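## Task

Take the dust plug off a single LC port (column 5 of 6 counted from the left, block 6 of 10 counted from the top, hole 1 of 4 counted from the top) and place that plug in the tray. Inspect the port; for as long as the latest inspection shows dirt, clean this port and no other: lift the cleaner out of its holder and insert it fully, until its body bottoms out. Finish with an inspection that shows a clean end face, with the probe withdrawn and the cleaner returned to its holder. The probe only captures an image when it is fully inserted and kept motionless. Moving other items or using force may fail the task. The robot must not fall over or be left tilted.

## Robot and tools

ROBOT. A Rainbow Robotics RB-Y1: a two-wheel drive base with rear casters, a bending torso (leg with ankle, knee and hip), a head with head_camera (896x504) and two arms with parallel grippers. Each wrist carries a camera (left_wrist_camera, right_wrist_camera, 644x364) whose case juts sideways and can bump into things. The base is 0.58 m wide, reaches 0.10 m in front of the wheel axle and 0.57 m behind it, and sweeps a 0.58 m radius when it spins in place. It cannot move sideways.

FRAMES. Base frame: origin on the floor midway between the drive wheels, x forward, y left, z up, metres. The left_hand and right_hand lines report the point between the finger pads in this frame, plus an orientation as quat_wxyz; the fingers point along the hand's -z and close along its x. The chest line is a spine point 0.08 m below the shoulders. base_odometry is relative to where the base stood at the scene's start, heading in rad (left positive). It only counts wheel rotation, so slip or bumps distort it.

move. Every key except cameras and blocking forms one action. Allowed combinations: base and/or joints (optionally with min_time_s or contact_limits); target alone or with min_time_s; or contact_limits alone. With no action it simply reports state and images.
- base: a single object {x_m_s, turn_rad_s, for_s}. This is a velocity held for a duration, not a destination. x_m_s is forward speed, magnitude 0.005 to 0.4 m/s or 0; turn_rad_s is turning rate, positive to the left, magnitude 0.02 to 1.509 or 0; for_s is 0.1 to 5 s. Omitted velocities are 0. Acceleration is 0.4 m/s² (turns 0.5 rad/s²), so the base coasts up to 1 s (turns 3.1 s) afterward; distance is roughly speed × for_s. If |x_m_s| + 0.27×|turn_rad_s| exceeds 0.4, both get scaled down.
- joints: absolute targets keyed by joint name, radians, gripper keys in metres of opening (0 to 0.1). Ranges: torso_squat_rad 0 to 1.2 (larger lowers the chest); torso_shift_rad -0.3 to 0.6 (positive pushes hips forward); torso_pitch_rad -0.2 to 1.4 (positive leans forward); torso_yaw_rad -1.5 to 1.5 (positive left; raise both arms sideways 0.2 rad or more first). Shoulder pitch ±2.356 (negative swings forward and up); left_shoulder_roll_rad 0 to 3.141 and right_shoulder_roll_rad -3.141 to 0 (both lift outward); shoulder yaw ±2.094; elbow -2.617 to 0.01 (negative bends); forearm roll ±3.141; wrist pitch -1.57 to 1.919; hand roll ±2.705; head_pan_rad -0.523 to 0.523 (positive left); head_tilt_rad -0.35 to 1.57 (positive looks down). Torso combinations must also satisfy: squat+shift ≤ 1.52; squat−shift+pitch ≤ 1.57; shift+0.5 pitch−0.4 squat ≤ 0.7; shift+0.3 pitch−0.5 squat ≤ 0.39, otherwise the torso stops partway with off_target.
- target: one hand only, {side: "left"/"right", x, y, z in base-frame metres (-3 to 3), quat_wxyz}, an absolute pose of the fingertip midpoint. It is converted once into seven joint angles, so the hand follows a curved path; break long moves into short steps. Unreachable poses get as close as possible. It is refused if a prior move is still running.
- min_time_s: 0.1 to 8 s, the minimum duration of arm, head and torso motions.
- contact_limits: per gripper key, current in mA, 200 to 672.5 (scene start 672.5); persists until changed and scales grip force. To grasp, command an opening at least 0.005 m narrower than the object.
- blocking: true (default) returns when everything rests; false returns within about 0.5 s while motion continues. A new move overrides only the parts it names.
- cameras: list of names, "all", or [] for none.

wait {seconds 0 to 10, cameras}: lets time pass, returns early when motion ends. stop {cameras}: brakes every running motion. zoom_image {camera, region [x0,y0,x1,y1]}: pixel crop of that camera's last image, at most 504x504, origin top-left. finished_scene {scene: 1 or 2}: irreversible; the goal must hold without the robot.

RESULTS. The move line reads done or the worst status. Per-motion words: done, moving, short/reached for targets (within 10 mm and 2°), refused with reason, off_target (resting away from target, maybe still pushing), not_followed (collision check withheld the arm), time_out, contact_stop (torso only), limit_stop_at_<name> (built-in limit or self-collision guard), torque_fault, limit_stop_at_motor_heat. on_its_own lists what the robot did unprompted. A refusal or unrequested stop cancels the rest of that reply's calls. lidar_m gives 12 distances in 30° sectors counter-clockwise from straight ahead, at 0.23 m height, blind to glass. motor_effort is wheel load in percent (over ~30 at rest suggests pushing on something). wheel_motors_off 1 means the wheels are disabled for about 2 s after stalling. Joint and external torques, wrist force/torque and motor temperatures are noisy, offset estimates. Images may lag the state slightly.

AVOID. Arms striking or squeezing each other (can end the scene); closing a gripper on the other hand's fingers. Driving into furniture (no auto-stop; may tip if the body snags under a table). Heavy or far-forward loads that tip the robot. Contact torque reaching the joint limits (left and right: shoulder 63, elbow 32.4, forearm/wrist/hand 22.5 N m), which freezes the robot 10 s. Long stretched or straining poses that overheat motors (80 °C brakes the arm). Drops, releasing moving parts, slams and hard pushes. Keep the torso within its limits so the robot never falls or stays tilted.

Each tool is called after "Request:" as name([rows], argument=value, ...), one row to a line, values as JSON.

## Session

Request:
move()

Scene clock: 0.00 s.
Joint torques (N m): no reading
External joint torques (N m): no reading
Motor temperatures (°C): left_arm=[29 35 30 33 35 38 35] | right_arm=[37 30 31 35 38 40 34]
Wrist force (N): no reading
Wrist torque (N m): no reading
Wrist force, peak (N): no reading
base_odometry: x=+0.000 y=+0.000 heading=+0.000
lidar_m: 1.08 1.01 2.10 2.05 2.17 3.10 4.45 3.46 2.64 2.57 1.26 1.28
base_status: not commanded
joint_positions: torso_squat_rad=+0.350 torso_shift_rad=+0.000 torso_pitch_rad=+0.000 torso_yaw_rad=+0.000 left_shoulder_pitch_rad=-0.021 left_shoulder_roll_rad=+0.021 left_shoulder_yaw_rad=+0.025 left_elbow_rad=-0.148 left_forearm_roll_rad=+0.035 left_wrist_pitch_rad=+0.004 left_hand_roll_rad=+0.031 left_gripper_m=+0.100 right_shoulder_pitch_rad=+0.073 right_shoulder_roll_rad=-0.421 right_shoulder_yaw_rad=+0.724 right_elbow_rad=-1.411 right_forearm_roll_rad=+1.890 right_wrist_pitch_rad=+0.766 right_hand_roll_rad=-0.762 right_gripper_m=+0.047 head_pan_rad=+0.000 head_tilt_rad=+0.400
joint_status: not commanded
wheel_motors_off: 0
motor_effort: left_wheel=-2 right_wheel=+1
chest: x=-0.2280 y=-0.0002 z=+1.2475 quat_wxyz=(+1.000, +0.000, +0.000, +0.000) (m; base frame)
left_hand: x=-0.1418 y=+0.2373 z=+0.5673 quat_wxyz=(+0.996, +0.008, -0.082, +0.041) (m; base frame)
right_hand: x=+0.1848 y=-0.1947 z=+0.9271 quat_wxyz=(+0.490, -0.502, -0.510, +0.498) (m; base frame)
pictures: head_camera, left_wrist_camera, right_wrist_camera

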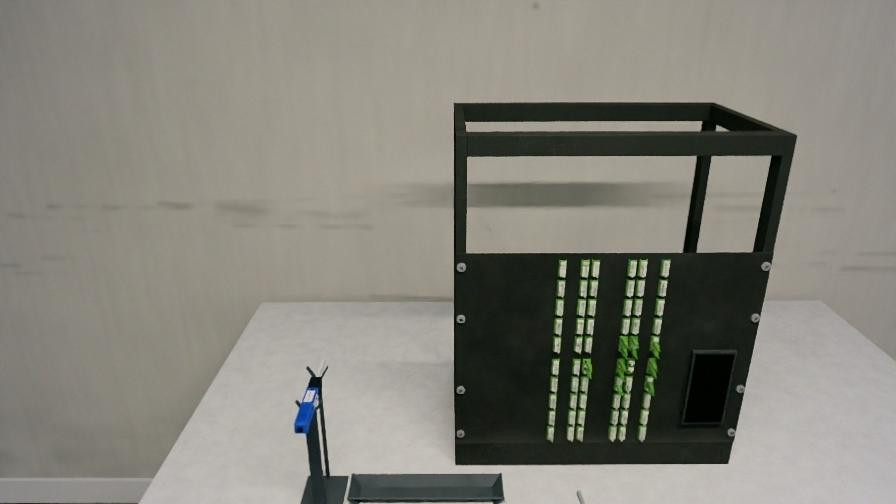

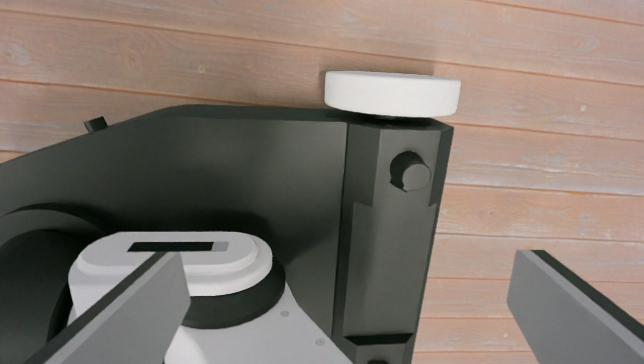

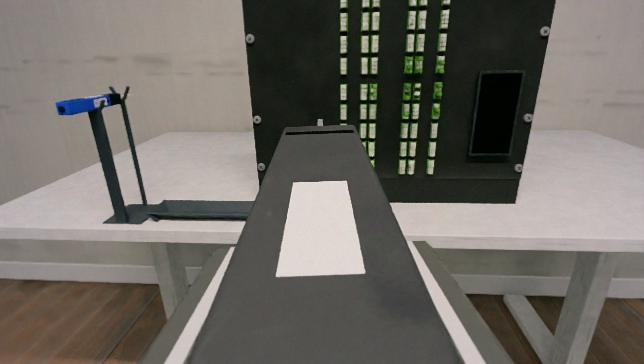

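Request:
zoom_image(camera="head_camera", region=[520, 250, 700, 450])

Request:
zoom_image(camera="right_wrist_camera", region=[200, 0, 560, 364])

Request:
zoom_image(camera="head_camera", region=[260, 340, 660, 504])

Request:
move(joints={"head_tilt_rad": 0.75}, cameras=["head_camera"])

Scaled by 2.520 from the camera's 896x504 image, which has a finer 1280x720 frame.

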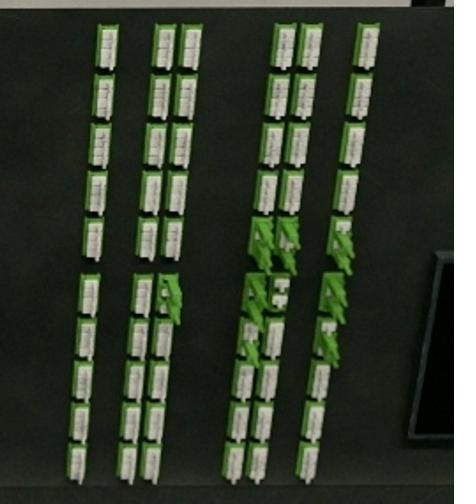

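Scaled by 1.385 from the camera's 644x364 image, which has a finer 1265x715 frame.

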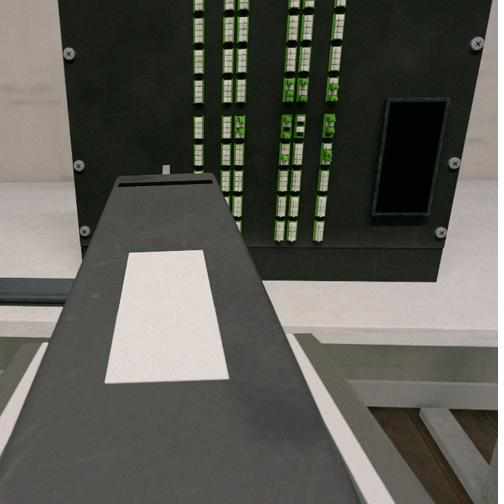

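Scaled by 1.260 from the camera's 896x504 image, which has a finer 1280x720 frame.

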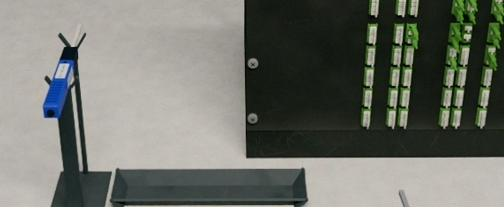

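Scene clock: 1.07 s.
Joint torques (N m): left_arm=[-1.6 0.38 -0.15 -0.75 0.13 -0.63 -0.02] | right_arm=[-6.6 -2.53 -4.34 -8.93 0.88 1.54 0.29]
External joint torques (N m): left_arm=[0.55 -0.37 -0.19 -0.18 0.12 -0.23 -0.01] | right_arm=[0.83 0.22 -0.85 -0.65 0.01 0.16 0.3]
Motor temperatures (°C): left_arm=[29 35 30 33 35 38 35] | right_arm=[37 30 31 35 38 40 34]
Wrist force (N): left_arm=[11.6 -14.3 8.7] | right_arm=[1.8 5.7 0.2]
Wrist torque (N m): left_arm=[2.47 0.95 -0.29] | right_arm=[-0.21 -0.62 -0.73]
Wrist force, peak (N): left_arm=[11.7 -14.3 8.8] | right_arm=[2.0 6.0 0.4]
move: done
base_odometry: x=+0.000 y=+0.000 heading=+0.000
lidar_m: 1.08 1.01 2.11 2.04 2.17 3.10 4.46 3.46 2.64 2.57 1.27 1.28
base_status: not commanded
joint_positions: torso_squat_rad=+0.350 torso_shift_rad=+0.000 torso_pitch_rad=+0.000 torso_yaw_rad=+0.000 left_shoulder_pitch_rad=-0.021 left_shoulder_roll_rad=+0.021 left_shoulder_yaw_rad=+0.025 left_elbow_rad=-0.148 left_forearm_roll_rad=+0.035 left_wrist_pitch_rad=+0.004 left_hand_roll_rad=+0.031 left_gripper_m=+0.100 right_shoulder_pitch_rad=+0.073 right_shoulder_roll_rad=-0.421 right_shoulder_yaw_rad=+0.724 right_elbow_rad=-1.411 right_forearm_roll_rad=+1.890 right_wrist_pitch_rad=+0.766 right_hand_roll_rad=-0.762 right_gripper_m=+0.047 head_pan_rad=+0.000 head_tilt_rad=+0.750
joint_status: all done
wheel_motors_off: 0
motor_effort: left_wheel=-1(3) right_wheel=+3(5)
chest: x=-0.2280 y=-0.0002 z=+1.2475 quat_wxyz=(+1.000, +0.000, +0.000, +0.000) (m; base frame)
left_hand: x=-0.1418 y=+0.2373 z=+0.5673 quat_wxyz=(+0.996, +0.008, -0.082, +0.041) (m; base frame)
right_hand: x=+0.1848 y=-0.1947 z=+0.9271 quat_wxyz=(+0.490, -0.502, -0.510, +0.498) (m; base frame)
pictures: head_camera
camera_calibration:
head_camera: T_world_to_cam=[[-0.0754812, -0.996999, 0.017198, -0.0322704], [-0.673192, 0.0382277, -0.738479, 0.990335], [0.735605, -0.0673188, -0.674057, 1.07079], [0, 0, 0, 1]] pos_world=[-0.123431, 0.00205271, 1.45367]

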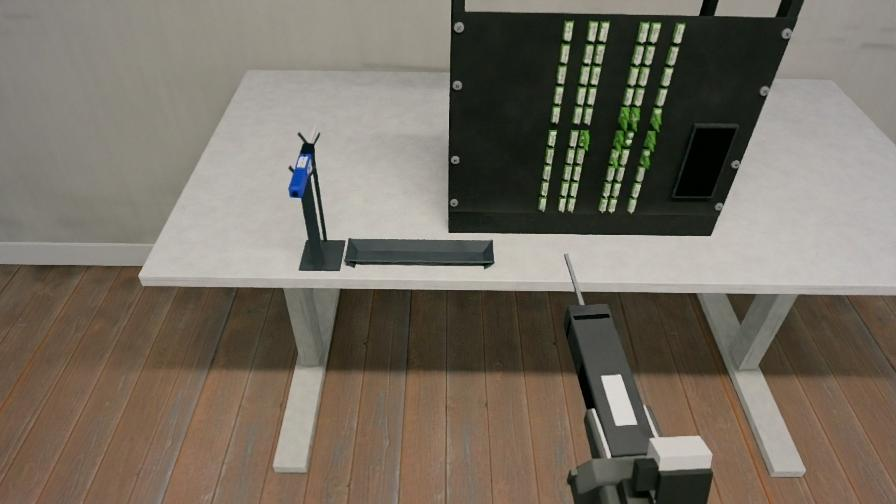

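Request:
zoom_image(camera="head_camera", region=[570, 80, 690, 180])

Request:
zoom_image(camera="head_camera", region=[270, 110, 510, 290])

Request:
zoom_image(camera="head_camera", region=[540, 240, 730, 504])

Scaled by 4.200 from the camera's 896x504 image, which has a finer 1280x720 frame.

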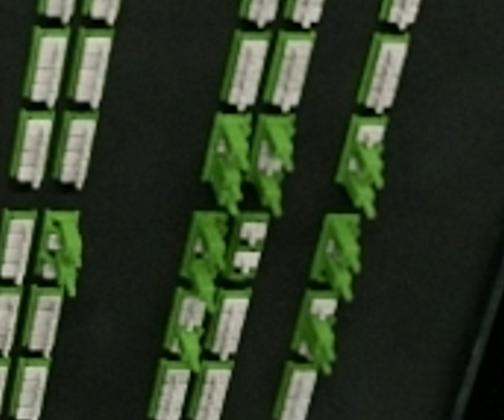

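Scaled by 2.100 from the camera's 896x504 image, which has a finer 1280x720 frame.

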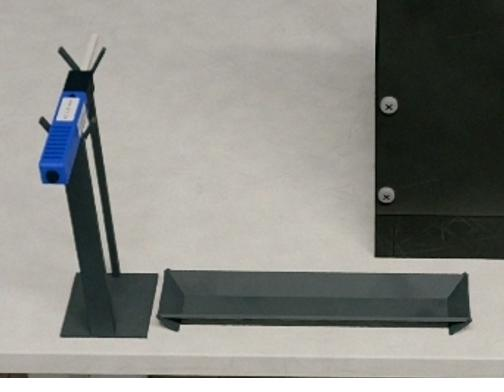

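Scaled by 1.909 from the camera's 896x504 image, which has a finer 1280x720 frame.

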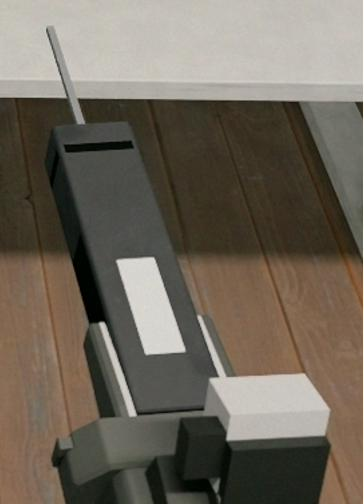

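Request:
move(joints={"torso_squat_rad": 0.6, "torso_shift_rad": 0.2, "head_tilt_rad": 0.7}, cameras=["head_camera"])

Request:
move(target={"side": "right", "x": 0.05, "y": -0.30, "z": 0.95, "quat_wxyz": [0.5, -0.5, -0.5, 0.5]}, cameras=["head_camera", "right_wrist_camera"])

Scene clock: 5.80 s.
Joint torques (N m): left_arm=[-1.26 0.54 -0.31 -0.75 0.04 -0.71 -0.04] | right_arm=[-6.46 -3.03 -5 -9.32 0.93 1.65 0.15]
External joint torques (N m): left_arm=[0.88 -0.2 -0.34 -0.18 0.04 -0.31 -0.03] | right_arm=[0.96 -0.28 -1.52 -1.05 0.06 0.27 0.15]
Motor temperatures (°C): left_arm=[29 35 30 33 35 38 35] | right_arm=[37 30 31 35 38 40 34]
Wrist force (N): left_arm=[11.5 -14.0 8.4] | right_arm=[1.5 5.9 0.4]
Wrist torque (N m): left_arm=[2.44 0.95 -0.29] | right_arm=[-0.24 -0.65 -0.70]
Wrist force, peak (N): left_arm=[11.4 -14.6 9.0] | right_arm=[1.5 6.5 0.1]
move: done
base_odometry: x=+0.000 y=+0.000 heading=+0.000
lidar_m: 1.08 1.00 2.10 2.05 2.17 3.10 4.45 3.46 2.64 2.56 1.28 1.28
base_status: not commanded
joint_positions: torso_squat_rad=+0.600 torso_shift_rad=+0.200 torso_pitch_rad=+0.000 torso_yaw_rad=+0.000 left_shoulder_pitch_rad=-0.021 left_shoulder_roll_rad=+0.021 left_shoulder_yaw_rad=+0.025 left_elbow_rad=-0.148 left_forearm_roll_rad=+0.035 left_wrist_pitch_rad=+0.004 left_hand_roll_rad=+0.031 left_gripper_m=+0.100 right_shoulder_pitch_rad=+0.073 right_shoulder_roll_rad=-0.421 right_shoulder_yaw_rad=+0.724 right_elbow_rad=-1.411 right_forearm_roll_rad=+1.890 right_wrist_pitch_rad=+0.766 right_hand_roll_rad=-0.762 right_gripper_m=+0.047 head_pan_rad=+0.000 head_tilt_rad=+0.700
joint_status: all done
wheel_motors_off: 0
motor_effort: left_wheel=-2(3) right_wheel=+1(7)
chest: x=-0.1132 y=-0.0001 z=+1.1561 quat_wxyz=(+1.000, +0.000, +0.000, +0.000) (m; base frame)
left_hand: x=-0.0270 y=+0.2373 z=+0.4759 quat_wxyz=(+0.996, +0.008, -0.082, +0.041) (m; base frame)
right_hand: x=+0.2995 y=-0.1947 z=+0.8356 quat_wxyz=(+0.490, -0.501, -0.510, +0.498) (m; base frame)
pictures: head_camera
camera_calibration:
head_camera: T_world_to_cam=[[-0.0762437, -0.996999, 0.0134106, -0.0169638], [-0.63551, 0.0382269, -0.771145, 1.04791], [0.768319, -0.0673176, -0.636518, 0.876798], [0, 0, 0, 1]] pos_world=[-0.0089959, 0.00205271, 1.36642]

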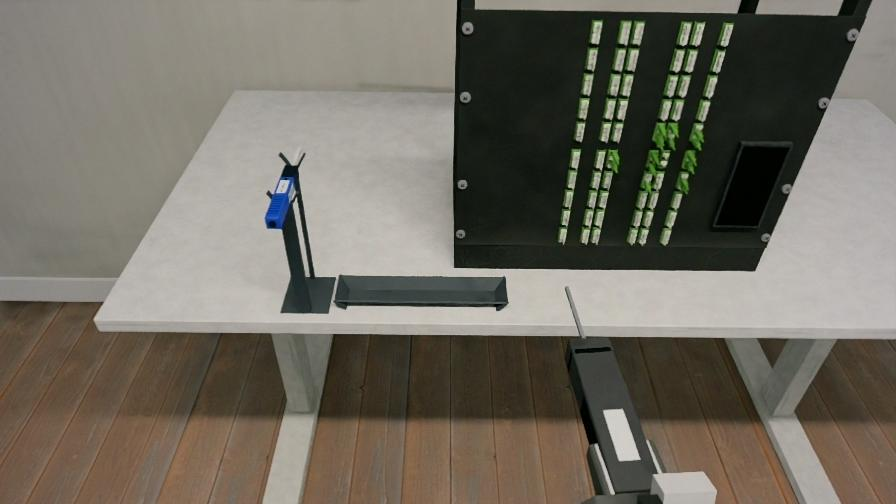

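Scene clock: 7.37 s.
Joint torques (N m): left_arm=[-1.63 0.45 -0.13 -0.78 0.1 -0.63 -0.08] | right_arm=[3.97 -7.02 -3.97 -7.98 1.54 2.03 0.05]
External joint torques (N m): left_arm=[0.51 -0.29 -0.16 -0.21 0.1 -0.24 -0.07] | right_arm=[-1.72 0.79 -2.5 -1.38 0.48 0.48 0.06]
Motor temperatures (°C): left_arm=[29 35 30 33 35 38 35] | right_arm=[37 30 31 35 38 40 34]
Wrist force (N): left_arm=[11.6 -13.8 9.3] | right_arm=[1.2 5.6 0.5]
Wrist torque (N m): left_arm=[2.41 0.92 -0.31] | right_arm=[-0.21 -0.72 -0.73]
Wrist force, peak (N): left_arm=[11.8 -14.3 9.0] | right_arm=[2.1 8.1 -1.1]
move: done
base_odometry: x=+0.000 y=+0.000 heading=+0.000
lidar_m: 1.09 1.01 2.10 2.04 2.17 3.09 4.45 3.47 2.64 2.56 1.27 1.29
base_status: not commanded
joint_positions: torso_squat_rad=+0.600 torso_shift_rad=+0.200 torso_pitch_rad=+0.000 torso_yaw_rad=+0.000 left_shoulder_pitch_rad=-0.021 left_shoulder_roll_rad=+0.021 left_shoulder_yaw_rad=+0.025 left_elbow_rad=-0.148 left_forearm_roll_rad=+0.035 left_wrist_pitch_rad=+0.004 left_hand_roll_rad=+0.031 left_gripper_m=+0.100 right_shoulder_pitch_rad=+0.927 right_shoulder_roll_rad=-1.075 right_shoulder_yaw_rad=+0.717 right_elbow_rad=-2.165 right_forearm_roll_rad=+2.073 right_wrist_pitch_rad=+1.135 right_hand_roll_rad=-0.887 right_gripper_m=+0.047 head_pan_rad=+0.000 head_tilt_rad=+0.700
joint_status: all done
wheel_motors_off: 0
motor_effort: left_wheel=-2(4) right_wheel=+1(5)
chest: x=-0.1132 y=-0.0001 z=+1.1561 quat_wxyz=(+1.000, +0.000, +0.000, +0.000) (m; base frame)
left_hand: x=-0.0271 y=+0.2373 z=+0.4759 quat_wxyz=(+0.996, +0.008, -0.082, +0.041) (m; base frame)
right_hand: x=+0.0498 y=-0.3000 z=+0.9499 quat_wxyz=(+0.500, -0.500, -0.500, +0.500) (m; base frame)
right_hand_status: reached (checked arc, planned for 1.2 s): 0 mm and 0.0 deg off.
pictures: head_camera, right_wrist_camera
camera_calibration:
head_camera: T_world_to_cam=[[-0.0762585, -0.996996, 0.0135503, -0.0170629], [-0.635454, 0.0381234, -0.771197, 1.04791], [0.768363, -0.0674209, -0.636453, 0.876794], [0, 0, 0, 1]] pos_world=[-0.00909585, 0.0021526, 1.36642]
right_wrist_camera: T_world_to_cam=[[-0.00487454, -0.999591, -0.0281866, -0.273039], [-0.37966, 0.0279264, -0.924705, 0.946892], [0.925113, 0.0061938, -0.379641, 0.394829], [0, 0, 0, 1]] pos_world=[-0.00709511, -0.301816, 1.01779]

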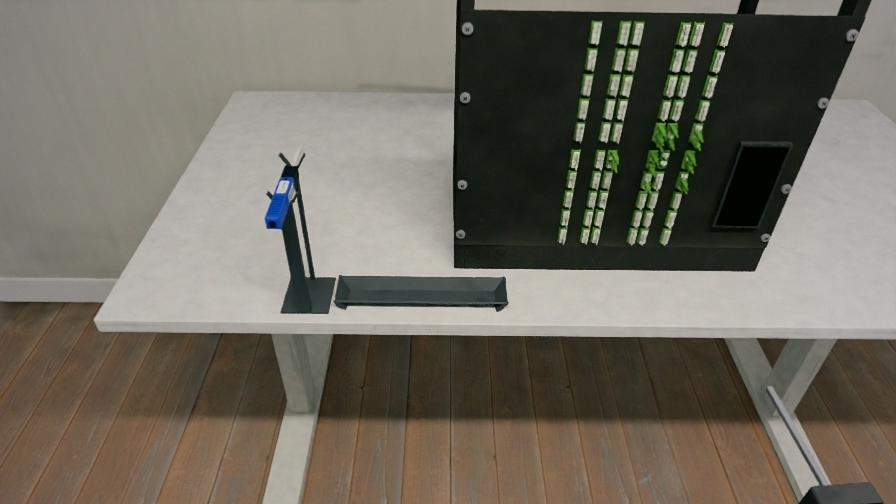

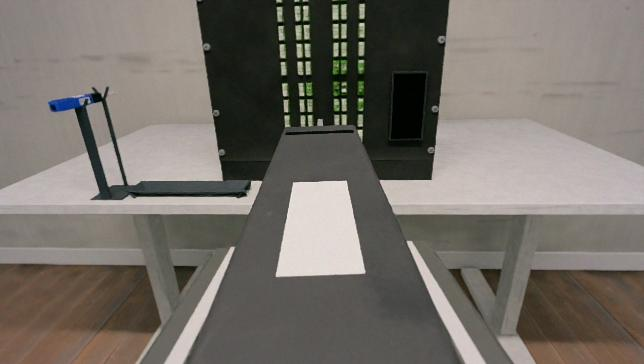

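Request:
move(base={"turn_rad_s": -0.4, "for_s": 1.7}, cameras=[])

Request:
move(base={"x_m_s": 0.2, "for_s": 1.74}, cameras=[])

Request:
move(base={"turn_rad_s": 0.4, "for_s": 1.52}, cameras=["head_camera", "right_wrist_camera"])

Scene clock: 10.43 s.
Joint torques (N m): left_arm=[-1.41 0.58 -0.5 -0.89 0.04 -0.57 -0.05] | right_arm=[4.37 -7.05 -3.64 -8 1.74 1.85 0.16]
External joint torques (N m): left_arm=[0.73 -0.16 -0.54 -0.32 0.03 -0.18 -0.04] | right_arm=[-1.32 0.76 -2.17 -1.4 0.67 0.3 0.17]
Motor temperatures (°C): left_arm=[29 35 30 33 35 38 35] | right_arm=[37 30 31 35 38 40 34]
Wrist force (N): left_arm=[11.5 -14.1 9.1] | right_arm=[1.4 5.5 0.2]
Wrist torque (N m): left_arm=[2.45 0.91 -0.29] | right_arm=[-0.21 -0.68 -0.69]
Wrist force, peak (N): left_arm=[11.5 -14.5 9.0] | right_arm=[1.4 6.3 0.1]
move: done
base_odometry: x=+0.000 y=+0.000 heading=-0.680
lidar_m: 1.28 1.39 1.00 1.80 2.04 2.09 2.65 4.45 4.06 2.77 2.57 2.21
base_status: done (sent for 1.7 of 1.7 s)
joint_positions: torso_squat_rad=+0.600 torso_shift_rad=+0.200 torso_pitch_rad=+0.000 torso_yaw_rad=+0.000 left_shoulder_pitch_rad=-0.021 left_shoulder_roll_rad=+0.021 left_shoulder_yaw_rad=+0.025 left_elbow_rad=-0.148 left_forearm_roll_rad=+0.035 left_wrist_pitch_rad=+0.004 left_hand_roll_rad=+0.031 left_gripper_m=+0.100 right_shoulder_pitch_rad=+0.927 right_shoulder_roll_rad=-1.075 right_shoulder_yaw_rad=+0.717 right_elbow_rad=-2.165 right_forearm_roll_rad=+2.073 right_wrist_pitch_rad=+1.135 right_hand_roll_rad=-0.887 right_gripper_m=+0.047 head_pan_rad=+0.000 head_tilt_rad=+0.700
joint_status: not commanded
wheel_motors_off: 0
motor_effort: left_wheel=+7(21) right_wheel=+2(23)
chest: x=-0.1132 y=-0.0001 z=+1.1561 quat_wxyz=(+1.000, +0.000, +0.000, +0.000) (m; base frame)
left_hand: x=-0.0271 y=+0.2373 z=+0.4759 quat_wxyz=(+0.996, +0.008, -0.082, +0.041) (m; base frame)
right_hand: x=+0.0498 y=-0.3000 z=+0.9499 quat_wxyz=(+0.500, -0.500, -0.500, +0.500) (m; base frame)
pictures: none
No camera images: "cameras" was empty.

Scene clock: 13.30 s.
Joint torques (N m): left_arm=[-1.04 0.72 0.12 -0.48 0.02 -0.61 -0.07] | right_arm=[5.1 -7.13 -3.26 -7.9 1.82 2.39 0.03]
External joint torques (N m): left_arm=[1.1 -0.03 0.09 0.09 0.02 -0.22 -0.07] | right_arm=[-0.59 0.68 -1.79 -1.3 0.75 0.84 0.04]
Motor temperatures (°C): left_arm=[29 35 30 33 35 38 35] | right_arm=[37 30 31 35 38 40 34]
Wrist force (N): left_arm=[11.8 -14.1 8.8] | right_arm=[0.9 5.8 0.1]
Wrist torque (N m): left_arm=[2.43 0.96 -0.28] | right_arm=[-0.22 -0.72 -0.71]
Wrist force, peak (N): left_arm=[11.2 -14.4 9.1] | right_arm=[1.2 6.3 -0.2]
move: done
base_odometry: x=+0.269 y=-0.218 heading=-0.680
lidar_m: 0.92 1.10 0.85 0.86 2.26 2.29 2.92 4.74 3.75 2.53 2.36 1.76
base_status: done (sent for 1.73 of 1.73 s)
joint_positions: torso_squat_rad=+0.600 torso_shift_rad=+0.200 torso_pitch_rad=+0.000 torso_yaw_rad=+0.000 left_shoulder_pitch_rad=-0.021 left_shoulder_roll_rad=+0.021 left_shoulder_yaw_rad=+0.025 left_elbow_rad=-0.148 left_forearm_roll_rad=+0.035 left_wrist_pitch_rad=+0.004 left_hand_roll_rad=+0.031 left_gripper_m=+0.100 right_shoulder_pitch_rad=+0.927 right_shoulder_roll_rad=-1.075 right_shoulder_yaw_rad=+0.717 right_elbow_rad=-2.165 right_forearm_roll_rad=+2.073 right_wrist_pitch_rad=+1.135 right_hand_roll_rad=-0.887 right_gripper_m=+0.047 head_pan_rad=+0.000 head_tilt_rad=+0.700
joint_status: not commanded
wheel_motors_off: 0
motor_effort: left_wheel=-6(30) right_wheel=+2(26)
chest: x=-0.1132 y=-0.0001 z=+1.1561 quat_wxyz=(+1.000, +0.000, +0.000, +0.000) (m; base frame)
left_hand: x=-0.0270 y=+0.2373 z=+0.4759 quat_wxyz=(+0.996, +0.008, -0.082, +0.041) (m; base frame)
right_hand: x=+0.0499 y=-0.3000 z=+0.9499 quat_wxyz=(+0.500, -0.500, -0.500, +0.500) (m; base frame)
pictures: none
No camera images: "cameras" was empty.

Scene clock: 16.00 s.
Joint torques (N m): left_arm=[-0.85 0.39 -0.39 -0.53 0.1 -0.76 -0.13] | right_arm=[4.42 -6.74 -3.26 -7.76 1.61 2.06 0]
External joint torques (N m): left_arm=[1.29 -0.36 -0.43 0.04 0.1 -0.37 -0.12] | right_arm=[-1.28 1.07 -1.79 -1.16 0.54 0.5 0]
Motor temperatures (°C): left_arm=[29 35 30 33 35 38 35] | right_arm=[37 30 31 36 38 40 34]
Wrist force (N): left_arm=[11.4 -13.9 9.0] | right_arm=[1.3 6.0 0.2]
Wrist torque (N m): left_arm=[2.42 0.92 -0.29] | right_arm=[-0.26 -0.68 -0.70]
Wrist force, peak (N): left_arm=[11.8 -14.2 9.2] | right_arm=[1.5 6.3 0.0]
move: done
base_odometry: x=+0.269 y=-0.218 heading=-0.067
lidar_m: 1.10 0.87 1.57 2.24 2.34 3.19 4.73 3.41 2.47 2.37 0.96 0.93
base_status: done (sent for 1.53 of 1.53 s)
joint_positions: torso_squat_rad=+0.600 torso_shift_rad=+0.200 torso_pitch_rad=+0.000 torso_yaw_rad=+0.000 left_shoulder_pitch_rad=-0.021 left_shoulder_roll_rad=+0.021 left_shoulder_yaw_rad=+0.025 left_elbow_rad=-0.148 left_forearm_roll_rad=+0.035 left_wrist_pitch_rad=+0.004 left_hand_roll_rad=+0.031 left_gripper_m=+0.100 right_shoulder_pitch_rad=+0.927 right_shoulder_roll_rad=-1.075 right_shoulder_yaw_rad=+0.717 right_elbow_rad=-2.165 right_forearm_roll_rad=+2.073 right_wrist_pitch_rad=+1.135 right_hand_roll_rad=-0.887 right_gripper_m=+0.047 head_pan_rad=+0.000 head_tilt_rad=+0.700
joint_status: not commanded
wheel_motors_off: 0
motor_effort: left_wheel=+3(25) right_wheel=+7(19)
chest: x=-0.1132 y=-0.0001 z=+1.1561 quat_wxyz=(+1.000, +0.000, +0.000, +0.000) (m; base frame)
left_hand: x=-0.0270 y=+0.2373 z=+0.4759 quat_wxyz=(+0.996, +0.008, -0.082, +0.041) (m; base frame)
right_hand: x=+0.0499 y=-0.3000 z=+0.9499 quat_wxyz=(+0.500, -0.500, -0.500, +0.500) (m; base frame)
pictures: head_camera, right_wrist_camera
camera_calibration:
head_camera: T_world_to_cam=[[-0.0762445, -0.996999, 0.0134198, -0.0168767], [-0.635559, 0.0382246, -0.771105, 1.04785], [0.768278, -0.0673216, -0.636566, 0.876871], [0, 0, 0, 1]] pos_world=[-0.00899594, 0.0021527, 1.36642]
right_wrist_camera: T_world_to_cam=[[-0.0047774, -0.99959, -0.0282218, -0.273002], [-0.379542, 0.0279228, -0.924753, 0.946941], [0.925162, 0.00629344, -0.37952, 0.394737], [0, 0, 0, 1]] pos_world=[-0.00709557, -0.301816, 1.01779]

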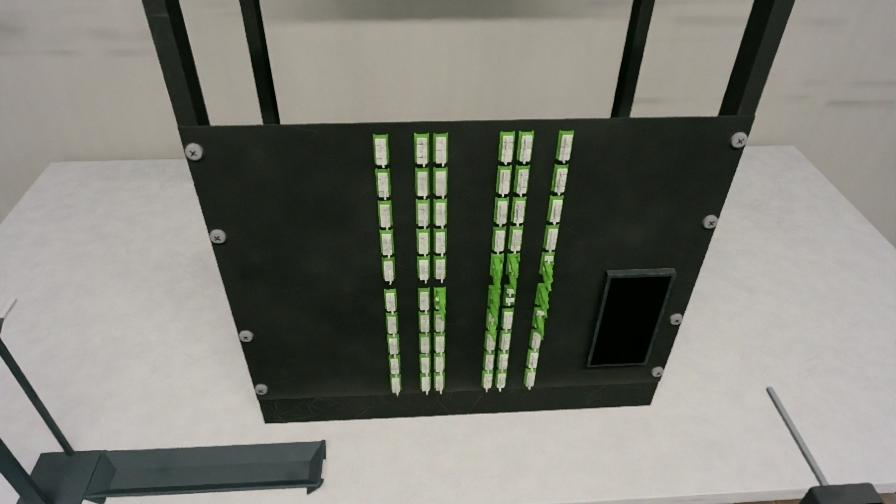

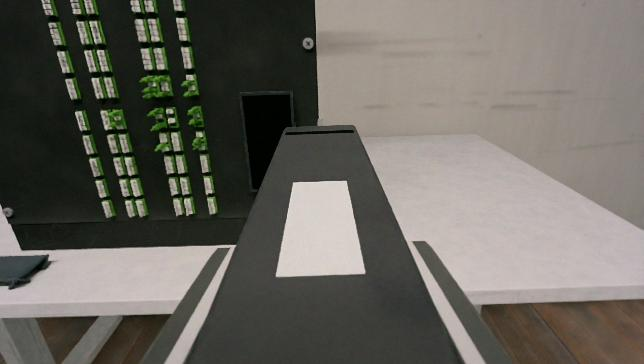

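Request:
zoom_image(camera="head_camera", region=[470, 230, 570, 350])

Request:
zoom_image(camera="right_wrist_camera", region=[100, 60, 240, 170])

Scaled by 4.200 from the camera's 896x504 image, which has a finer 1280x720 frame.

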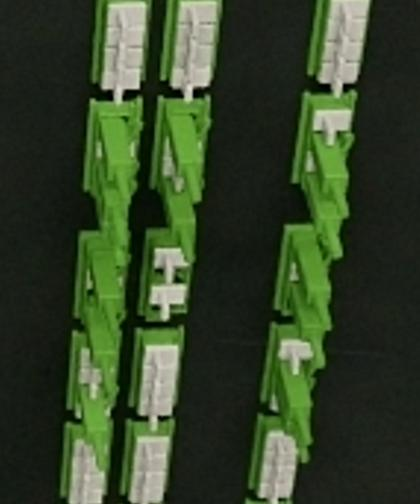

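Scaled by 3.600 from the camera's 644x364 image, which has a finer 1265x715 frame.

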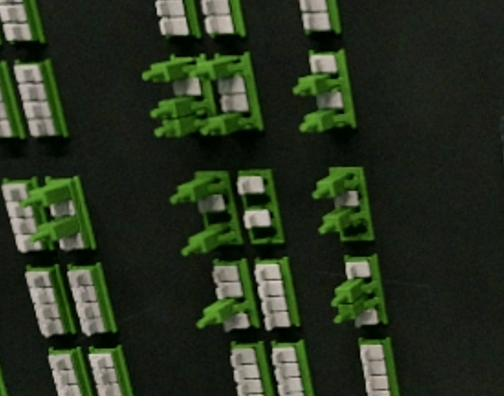

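Request:
move(joints={"left_shoulder_pitch_rad": 0.9, "left_shoulder_roll_rad": 0.5, "left_elbow_rad": -2.0, "left_gripper_m": 0.05}, min_time_s=2, cameras=["head_camera"])

Request:
move(target={"side": "left", "x": 0.15, "y": 0.10, "z": 0.93, "quat_wxyz": [0.5, 0.5, -0.5, -0.5]})

Scene clock: 27.60 s.
Joint torques (N m): left_arm=[4.01 5.16 4.17 -7.08 0.12 -1.79 -0.11] | right_arm=[4.96 -7.42 -3.86 -7.65 1.39 2.1 0.3]
External joint torques (N m): left_arm=[0.53 -0.78 -0.71 0.05 0.07 -0.31 -0.07] | right_arm=[-0.74 0.38 -2.39 -1.04 0.32 0.54 0.31]
Motor temperatures (°C): left_arm=[29 35 30 34 35 38 35] | right_arm=[37 30 31 36 38 40 34]
Wrist force (N): left_arm=[7.2 -16.5 11.9] | right_arm=[1.6 5.6 0.2]
Wrist torque (N m): left_arm=[2.61 0.66 -0.24] | right_arm=[-0.22 -0.64 -0.72]
Wrist force, peak (N): left_arm=[12.2 -16.3 8.7] | right_arm=[1.2 6.3 0.1]
move: done
base_odometry: x=+0.269 y=-0.218 heading=-0.067
lidar_m: 1.09 0.85 1.57 2.25 2.33 3.18 4.73 3.40 2.48 2.37 0.96 0.92
base_status: not commanded
joint_positions: torso_squat_rad=+0.600 torso_shift_rad=+0.200 torso_pitch_rad=+0.000 torso_yaw_rad=+0.000 left_shoulder_pitch_rad=+0.900 left_shoulder_roll_rad=+0.500 left_shoulder_yaw_rad=+0.025 left_elbow_rad=-2.000 left_forearm_roll_rad=+0.035 left_wrist_pitch_rad=+0.004 left_hand_roll_rad=+0.031 left_gripper_m=+0.050 right_shoulder_pitch_rad=+0.927 right_shoulder_roll_rad=-1.075 right_shoulder_yaw_rad=+0.717 right_elbow_rad=-2.165 right_forearm_roll_rad=+2.073 right_wrist_pitch_rad=+1.135 right_hand_roll_rad=-0.887 right_gripper_m=+0.047 head_pan_rad=+0.000 head_tilt_rad=+0.700
joint_status: all done
wheel_motors_off: 0
motor_effort: left_wheel=+3(4) right_wheel=+6(10)
chest: x=-0.1132 y=-0.0001 z=+1.1561 quat_wxyz=(+1.000, +0.000, +0.000, +0.000) (m; base frame)
left_hand: x=+0.1112 y=+0.3971 z=+0.8291 quat_wxyz=(+0.839, +0.152, -0.505, -0.135) (m; base frame)
right_hand: x=+0.0499 y=-0.3000 z=+0.9498 quat_wxyz=(+0.500, -0.500, -0.500, +0.500) (m; base frame)
pictures: head_camera
camera_calibration:
head_camera: T_world_to_cam=[[-0.0762445, -0.996999, 0.0134198, -0.0169764], [-0.635559, 0.0382246, -0.771105, 1.04785], [0.768278, -0.0673216, -0.636566, 0.876864], [0, 0, 0, 1]] pos_world=[-0.00899594, 0.0020527, 1.36642]

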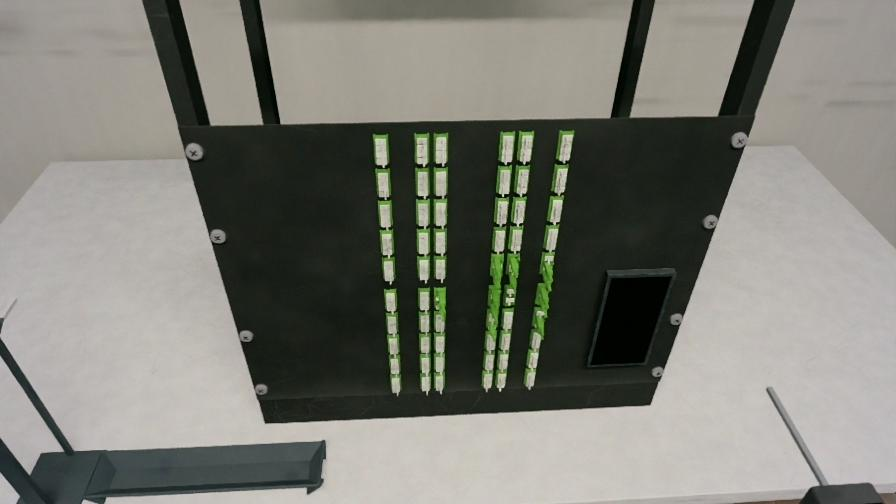

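Scene clock: 27.90 s.
Joint torques (N m): left_arm=[4.11 5.32 4.19 -7.08 0.05 -1.65 -0.08] | right_arm=[4.45 -7.14 -3.49 -7.72 1.69 2.16 -0.27]
External joint torques (N m): left_arm=[0.62 -0.62 -0.69 0.05 0 -0.17 -0.04] | right_arm=[-1.24 0.67 -2.02 -1.12 0.62 0.61 -0.27]
Motor temperatures (°C): left_arm=[29 35 30 34 35 38 35] | right_arm=[37 30 31 36 38 40 34]
Wrist force (N): left_arm=[7.3 -16.7 11.9] | right_arm=[1.6 5.7 -0.2]
Wrist torque (N m): left_arm=[2.64 0.68 -0.25] | right_arm=[-0.23 -0.66 -0.69]
Wrist force, peak (N): left_arm=[7.6 -16.4 12.2] | right_arm=[1.6 6.3 0.3]
move: refused
base_odometry: x=+0.269 y=-0.218 heading=-0.067
lidar_m: 1.10 0.86 1.56 2.25 2.34 3.17 4.73 3.40 2.48 2.37 0.97 0.93
base_status: not commanded
joint_positions: torso_squat_rad=+0.600 torso_shift_rad=+0.200 torso_pitch_rad=+0.000 torso_yaw_rad=+0.000 left_shoulder_pitch_rad=+0.900 left_shoulder_roll_rad=+0.500 left_shoulder_yaw_rad=+0.025 left_elbow_rad=-2.000 left_forearm_roll_rad=+0.035 left_wrist_pitch_rad=+0.004 left_hand_roll_rad=+0.031 left_gripper_m=+0.050 right_shoulder_pitch_rad=+0.927 right_shoulder_roll_rad=-1.075 right_shoulder_yaw_rad=+0.717 right_elbow_rad=-2.165 right_forearm_roll_rad=+2.073 right_wrist_pitch_rad=+1.135 right_hand_roll_rad=-0.887 right_gripper_m=+0.047 head_pan_rad=+0.000 head_tilt_rad=+0.700
joint_status: not commanded
wheel_motors_off: 0
motor_effort: left_wheel=+2(3) right_wheel=+8(12)
chest: x=-0.1132 y=-0.0001 z=+1.1561 quat_wxyz=(+1.000, +0.000, +0.000, +0.000) (m; base frame)
left_hand: x=+0.1112 y=+0.3971 z=+0.8291 quat_wxyz=(+0.839, +0.152, -0.505, -0.135) (m; base frame)
left_hand_status: refused: the posture found for that pose touches the torso. Nothing moved. The solve starts from where the arm stands: from another posture it may find a clear one.
right_hand: x=+0.0499 y=-0.3000 z=+0.9498 quat_wxyz=(+0.500, -0.500, -0.500, +0.500) (m; base frame)
pictures: head_camera, left_wrist_camera, right_wrist_camera
camera_calibration:
head_camera: T_world_to_cam=[[-0.0762445, -0.996999, 0.0134198, -0.0169764], [-0.635559, 0.0382246, -0.771105, 1.04785], [0.768278, -0.0673216, -0.636566, 0.876864], [0, 0, 0, 1]] pos_world=[-0.00899594, 0.0020527, 1.36642]
left_wrist_camera: T_world_to_cam=[[0.487604, -0.404863, 0.773517, -0.530344], [-0.395508, -0.892287, -0.21771, 0.619363], [0.778342, -0.199777, -0.595209, 0.563026], [0, 0, 0, 1]] pos_world=[0.0653341, 0.450413, 0.88019]
right_wrist_camera: T_world_to_cam=[[-0.00481515, -0.999587, -0.0283143, -0.272908], [-0.379576, 0.0280225, -0.924736, 0.946954], [0.925148, 0.00629467, -0.379554, 0.394772], [0, 0, 0, 1]] pos_world=[-0.00709543, -0.301816, 1.01779]

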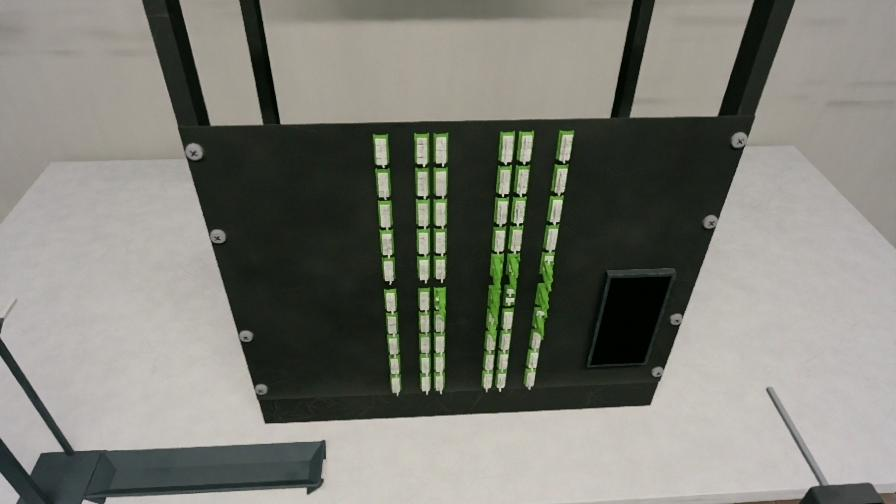

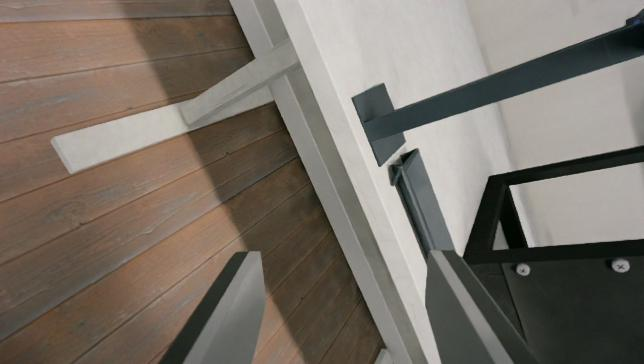

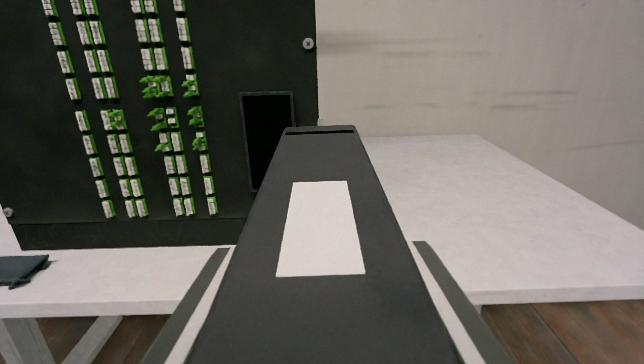

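Request:
move(joints={"left_shoulder_pitch_rad": 0.6, "left_shoulder_roll_rad": 0.55, "left_shoulder_yaw_rad": -0.72, "left_elbow_rad": -1.9, "left_forearm_roll_rad": -1.95, "left_wrist_pitch_rad": 0.9, "left_hand_roll_rad": 0.8}, min_time_s=2, cameras=[])

Request:
move(target={"side": "left", "x": 0.22, "y": 0.05, "z": 0.93, "quat_wxyz": [0.5, 0.5, -0.5, -0.5]})

Scene clock: 30.40 s.
Joint torques (N m): left_arm=[1 3.6 -0.41 -7.43 -0.79 0.62 -0.03] | right_arm=[4.49 -6.82 -3.88 -7.9 1.39 2.26 0.04]
External joint torques (N m): left_arm=[-0.32 0.59 -1.62 0.35 0.34 -0.41 -0.03] | right_arm=[-1.2 0.98 -2.42 -1.3 0.33 0.71 0.05]
Motor temperatures (°C): left_arm=[29 35 30 34 36 38 35] | right_arm=[37 30 31 36 38 40 34]
Wrist force (N): left_arm=[10.9 -20.1 14.1] | right_arm=[1.0 5.6 0.3]
Wrist torque (N m): left_arm=[2.85 0.84 -0.28] | right_arm=[-0.22 -0.74 -0.69]
Wrist force, peak (N): left_arm=[12.2 -20.0 14.4] | right_arm=[1.3 6.2 0.5]
move: done
base_odometry: x=+0.269 y=-0.218 heading=-0.067
lidar_m: 1.10 0.86 1.55 2.26 2.34 3.17 4.73 3.41 2.45 2.37 0.95 0.94
base_status: not commanded
joint_positions: torso_squat_rad=+0.600 torso_shift_rad=+0.200 torso_pitch_rad=+0.000 torso_yaw_rad=+0.000 left_shoulder_pitch_rad=+0.600 left_shoulder_roll_rad=+0.550 left_shoulder_yaw_rad=-0.720 left_elbow_rad=-1.900 left_forearm_roll_rad=-1.950 left_wrist_pitch_rad=+0.900 left_hand_roll_rad=+0.800 left_gripper_m=+0.050 right_shoulder_pitch_rad=+0.927 right_shoulder_roll_rad=-1.075 right_shoulder_yaw_rad=+0.717 right_elbow_rad=-2.165 right_forearm_roll_rad=+2.073 right_wrist_pitch_rad=+1.135 right_hand_roll_rad=-0.887 right_gripper_m=+0.047 head_pan_rad=+0.000 head_tilt_rad=+0.700
joint_status: all done
wheel_motors_off: 0
motor_effort: left_wheel=+1(4) right_wheel=+8(11)
chest: x=-0.1132 y=-0.0001 z=+1.1561 quat_wxyz=(+1.000, +0.000, +0.000, +0.000) (m; base frame)
left_hand: x=+0.1468 y=+0.2340 z=+0.8743 quat_wxyz=(+0.578, +0.483, -0.509, -0.416) (m; base frame)
right_hand: x=+0.0499 y=-0.3000 z=+0.9498 quat_wxyz=(+0.500, -0.500, -0.500, +0.500) (m; base frame)
pictures: none
No camera images: "cameras" was empty.

Scene clock: 30.70 s.
Joint torques (N m): left_arm=[1.29 3.47 0.01 -7.42 -1 0.7 0.07] | right_arm=[4.98 -6.91 -3.54 -7.58 1.55 2.15 0.15]
External joint torques (N m): left_arm=[-0.02 0.46 -1.21 0.36 0.14 -0.34 0.07] | right_arm=[-0.71 0.9 -2.07 -0.97 0.48 0.6 0.15]
Motor temperatures (°C): left_arm=[29 35 30 34 36 38 35] | right_arm=[37 30 31 36 38 40 34]
Wrist force (N): left_arm=[11.0 -20.4 14.7] | right_arm=[1.6 6.1 -0.3]
Wrist torque (N m): left_arm=[2.89 0.87 -0.30] | right_arm=[-0.29 -0.66 -0.69]
Wrist force, peak (N): left_arm=[11.0 -20.4 14.7] | right_arm=[1.9 6.1 0.6]
move: refused
base_odometry: x=+0.269 y=-0.218 heading=-0.067
lidar_m: 1.10 0.84 1.55 2.25 2.35 3.18 4.74 3.41 2.45 2.37 0.96 0.94
base_status: not commanded
joint_positions: torso_squat_rad=+0.600 torso_shift_rad=+0.200 torso_pitch_rad=+0.000 torso_yaw_rad=+0.000 left_shoulder_pitch_rad=+0.600 left_shoulder_roll_rad=+0.550 left_shoulder_yaw_rad=-0.720 left_elbow_rad=-1.900 left_forearm_roll_rad=-1.950 left_wrist_pitch_rad=+0.900 left_hand_roll_rad=+0.800 left_gripper_m=+0.050 right_shoulder_pitch_rad=+0.927 right_shoulder_roll_rad=-1.075 right_shoulder_yaw_rad=+0.717 right_elbow_rad=-2.165 right_forearm_roll_rad=+2.073 right_wrist_pitch_rad=+1.135 right_hand_roll_rad=-0.887 right_gripper_m=+0.047 head_pan_rad=+0.000 head_tilt_rad=+0.700
joint_status: not commanded
wheel_motors_off: 0
motor_effort: left_wheel=+3(3) right_wheel=+8(10)
chest: x=-0.1132 y=-0.0001 z=+1.1561 quat_wxyz=(+1.000, +0.000, +0.000, +0.000) (m; base frame)
left_hand: x=+0.1468 y=+0.2340 z=+0.8743 quat_wxyz=(+0.578, +0.483, -0.509, -0.416) (m; base frame)
left_hand_status: refused: the posture found for that pose touches the torso. Nothing moved. The solve starts from where the arm stands: from another posture it may find a clear one.
right_hand: x=+0.0499 y=-0.3000 z=+0.9498 quat_wxyz=(+0.500, -0.500, -0.500, +0.500) (m; base frame)
pictures: head_camera, left_wrist_camera, right_wrist_camera
camera_calibration:
head_camera: T_world_to_cam=[[-0.0762445, -0.996999, 0.0134198, -0.0169764], [-0.635559, 0.0382246, -0.771105, 1.04785], [0.768278, -0.0673216, -0.636566, 0.876864], [0, 0, 0, 1]] pos_world=[-0.00899594, 0.0020527, 1.36642]
left_wrist_camera: T_world_to_cam=[[0.176572, -0.972256, 0.153427, 0.0718593], [-0.349625, -0.207664, -0.913585, 0.939259], [0.9201, 0.107671, -0.376593, 0.245781], [0, 0, 0, 1]] pos_world=[0.0895576, 0.238452, 0.939627]
right_wrist_camera: T_world_to_cam=[[-0.00481515, -0.999587, -0.0283143, -0.272908], [-0.379576, 0.0280225, -0.924736, 0.946954], [0.925148, 0.00629467, -0.379554, 0.394772], [0, 0, 0, 1]] pos_world=[-0.00709543, -0.301816, 1.01779]

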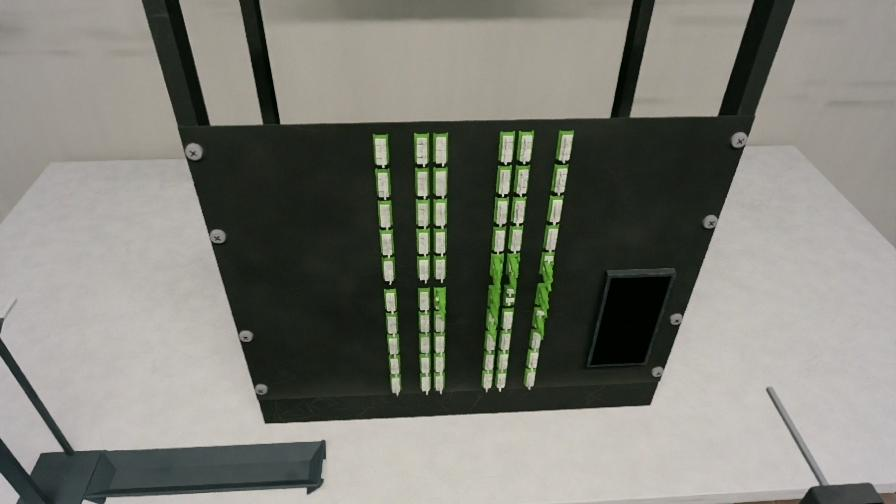

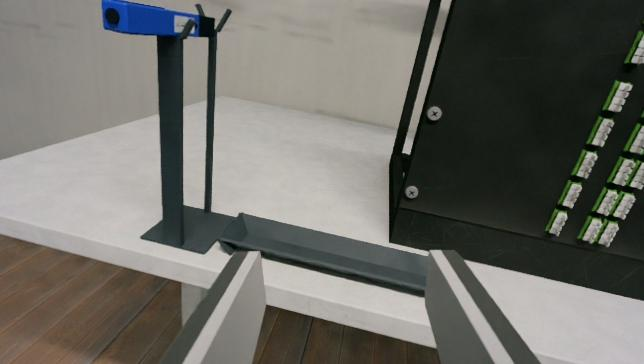

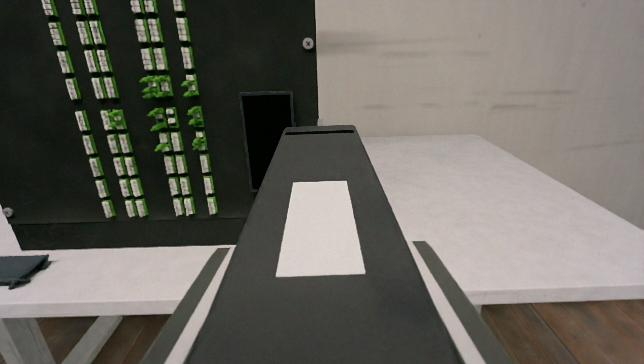

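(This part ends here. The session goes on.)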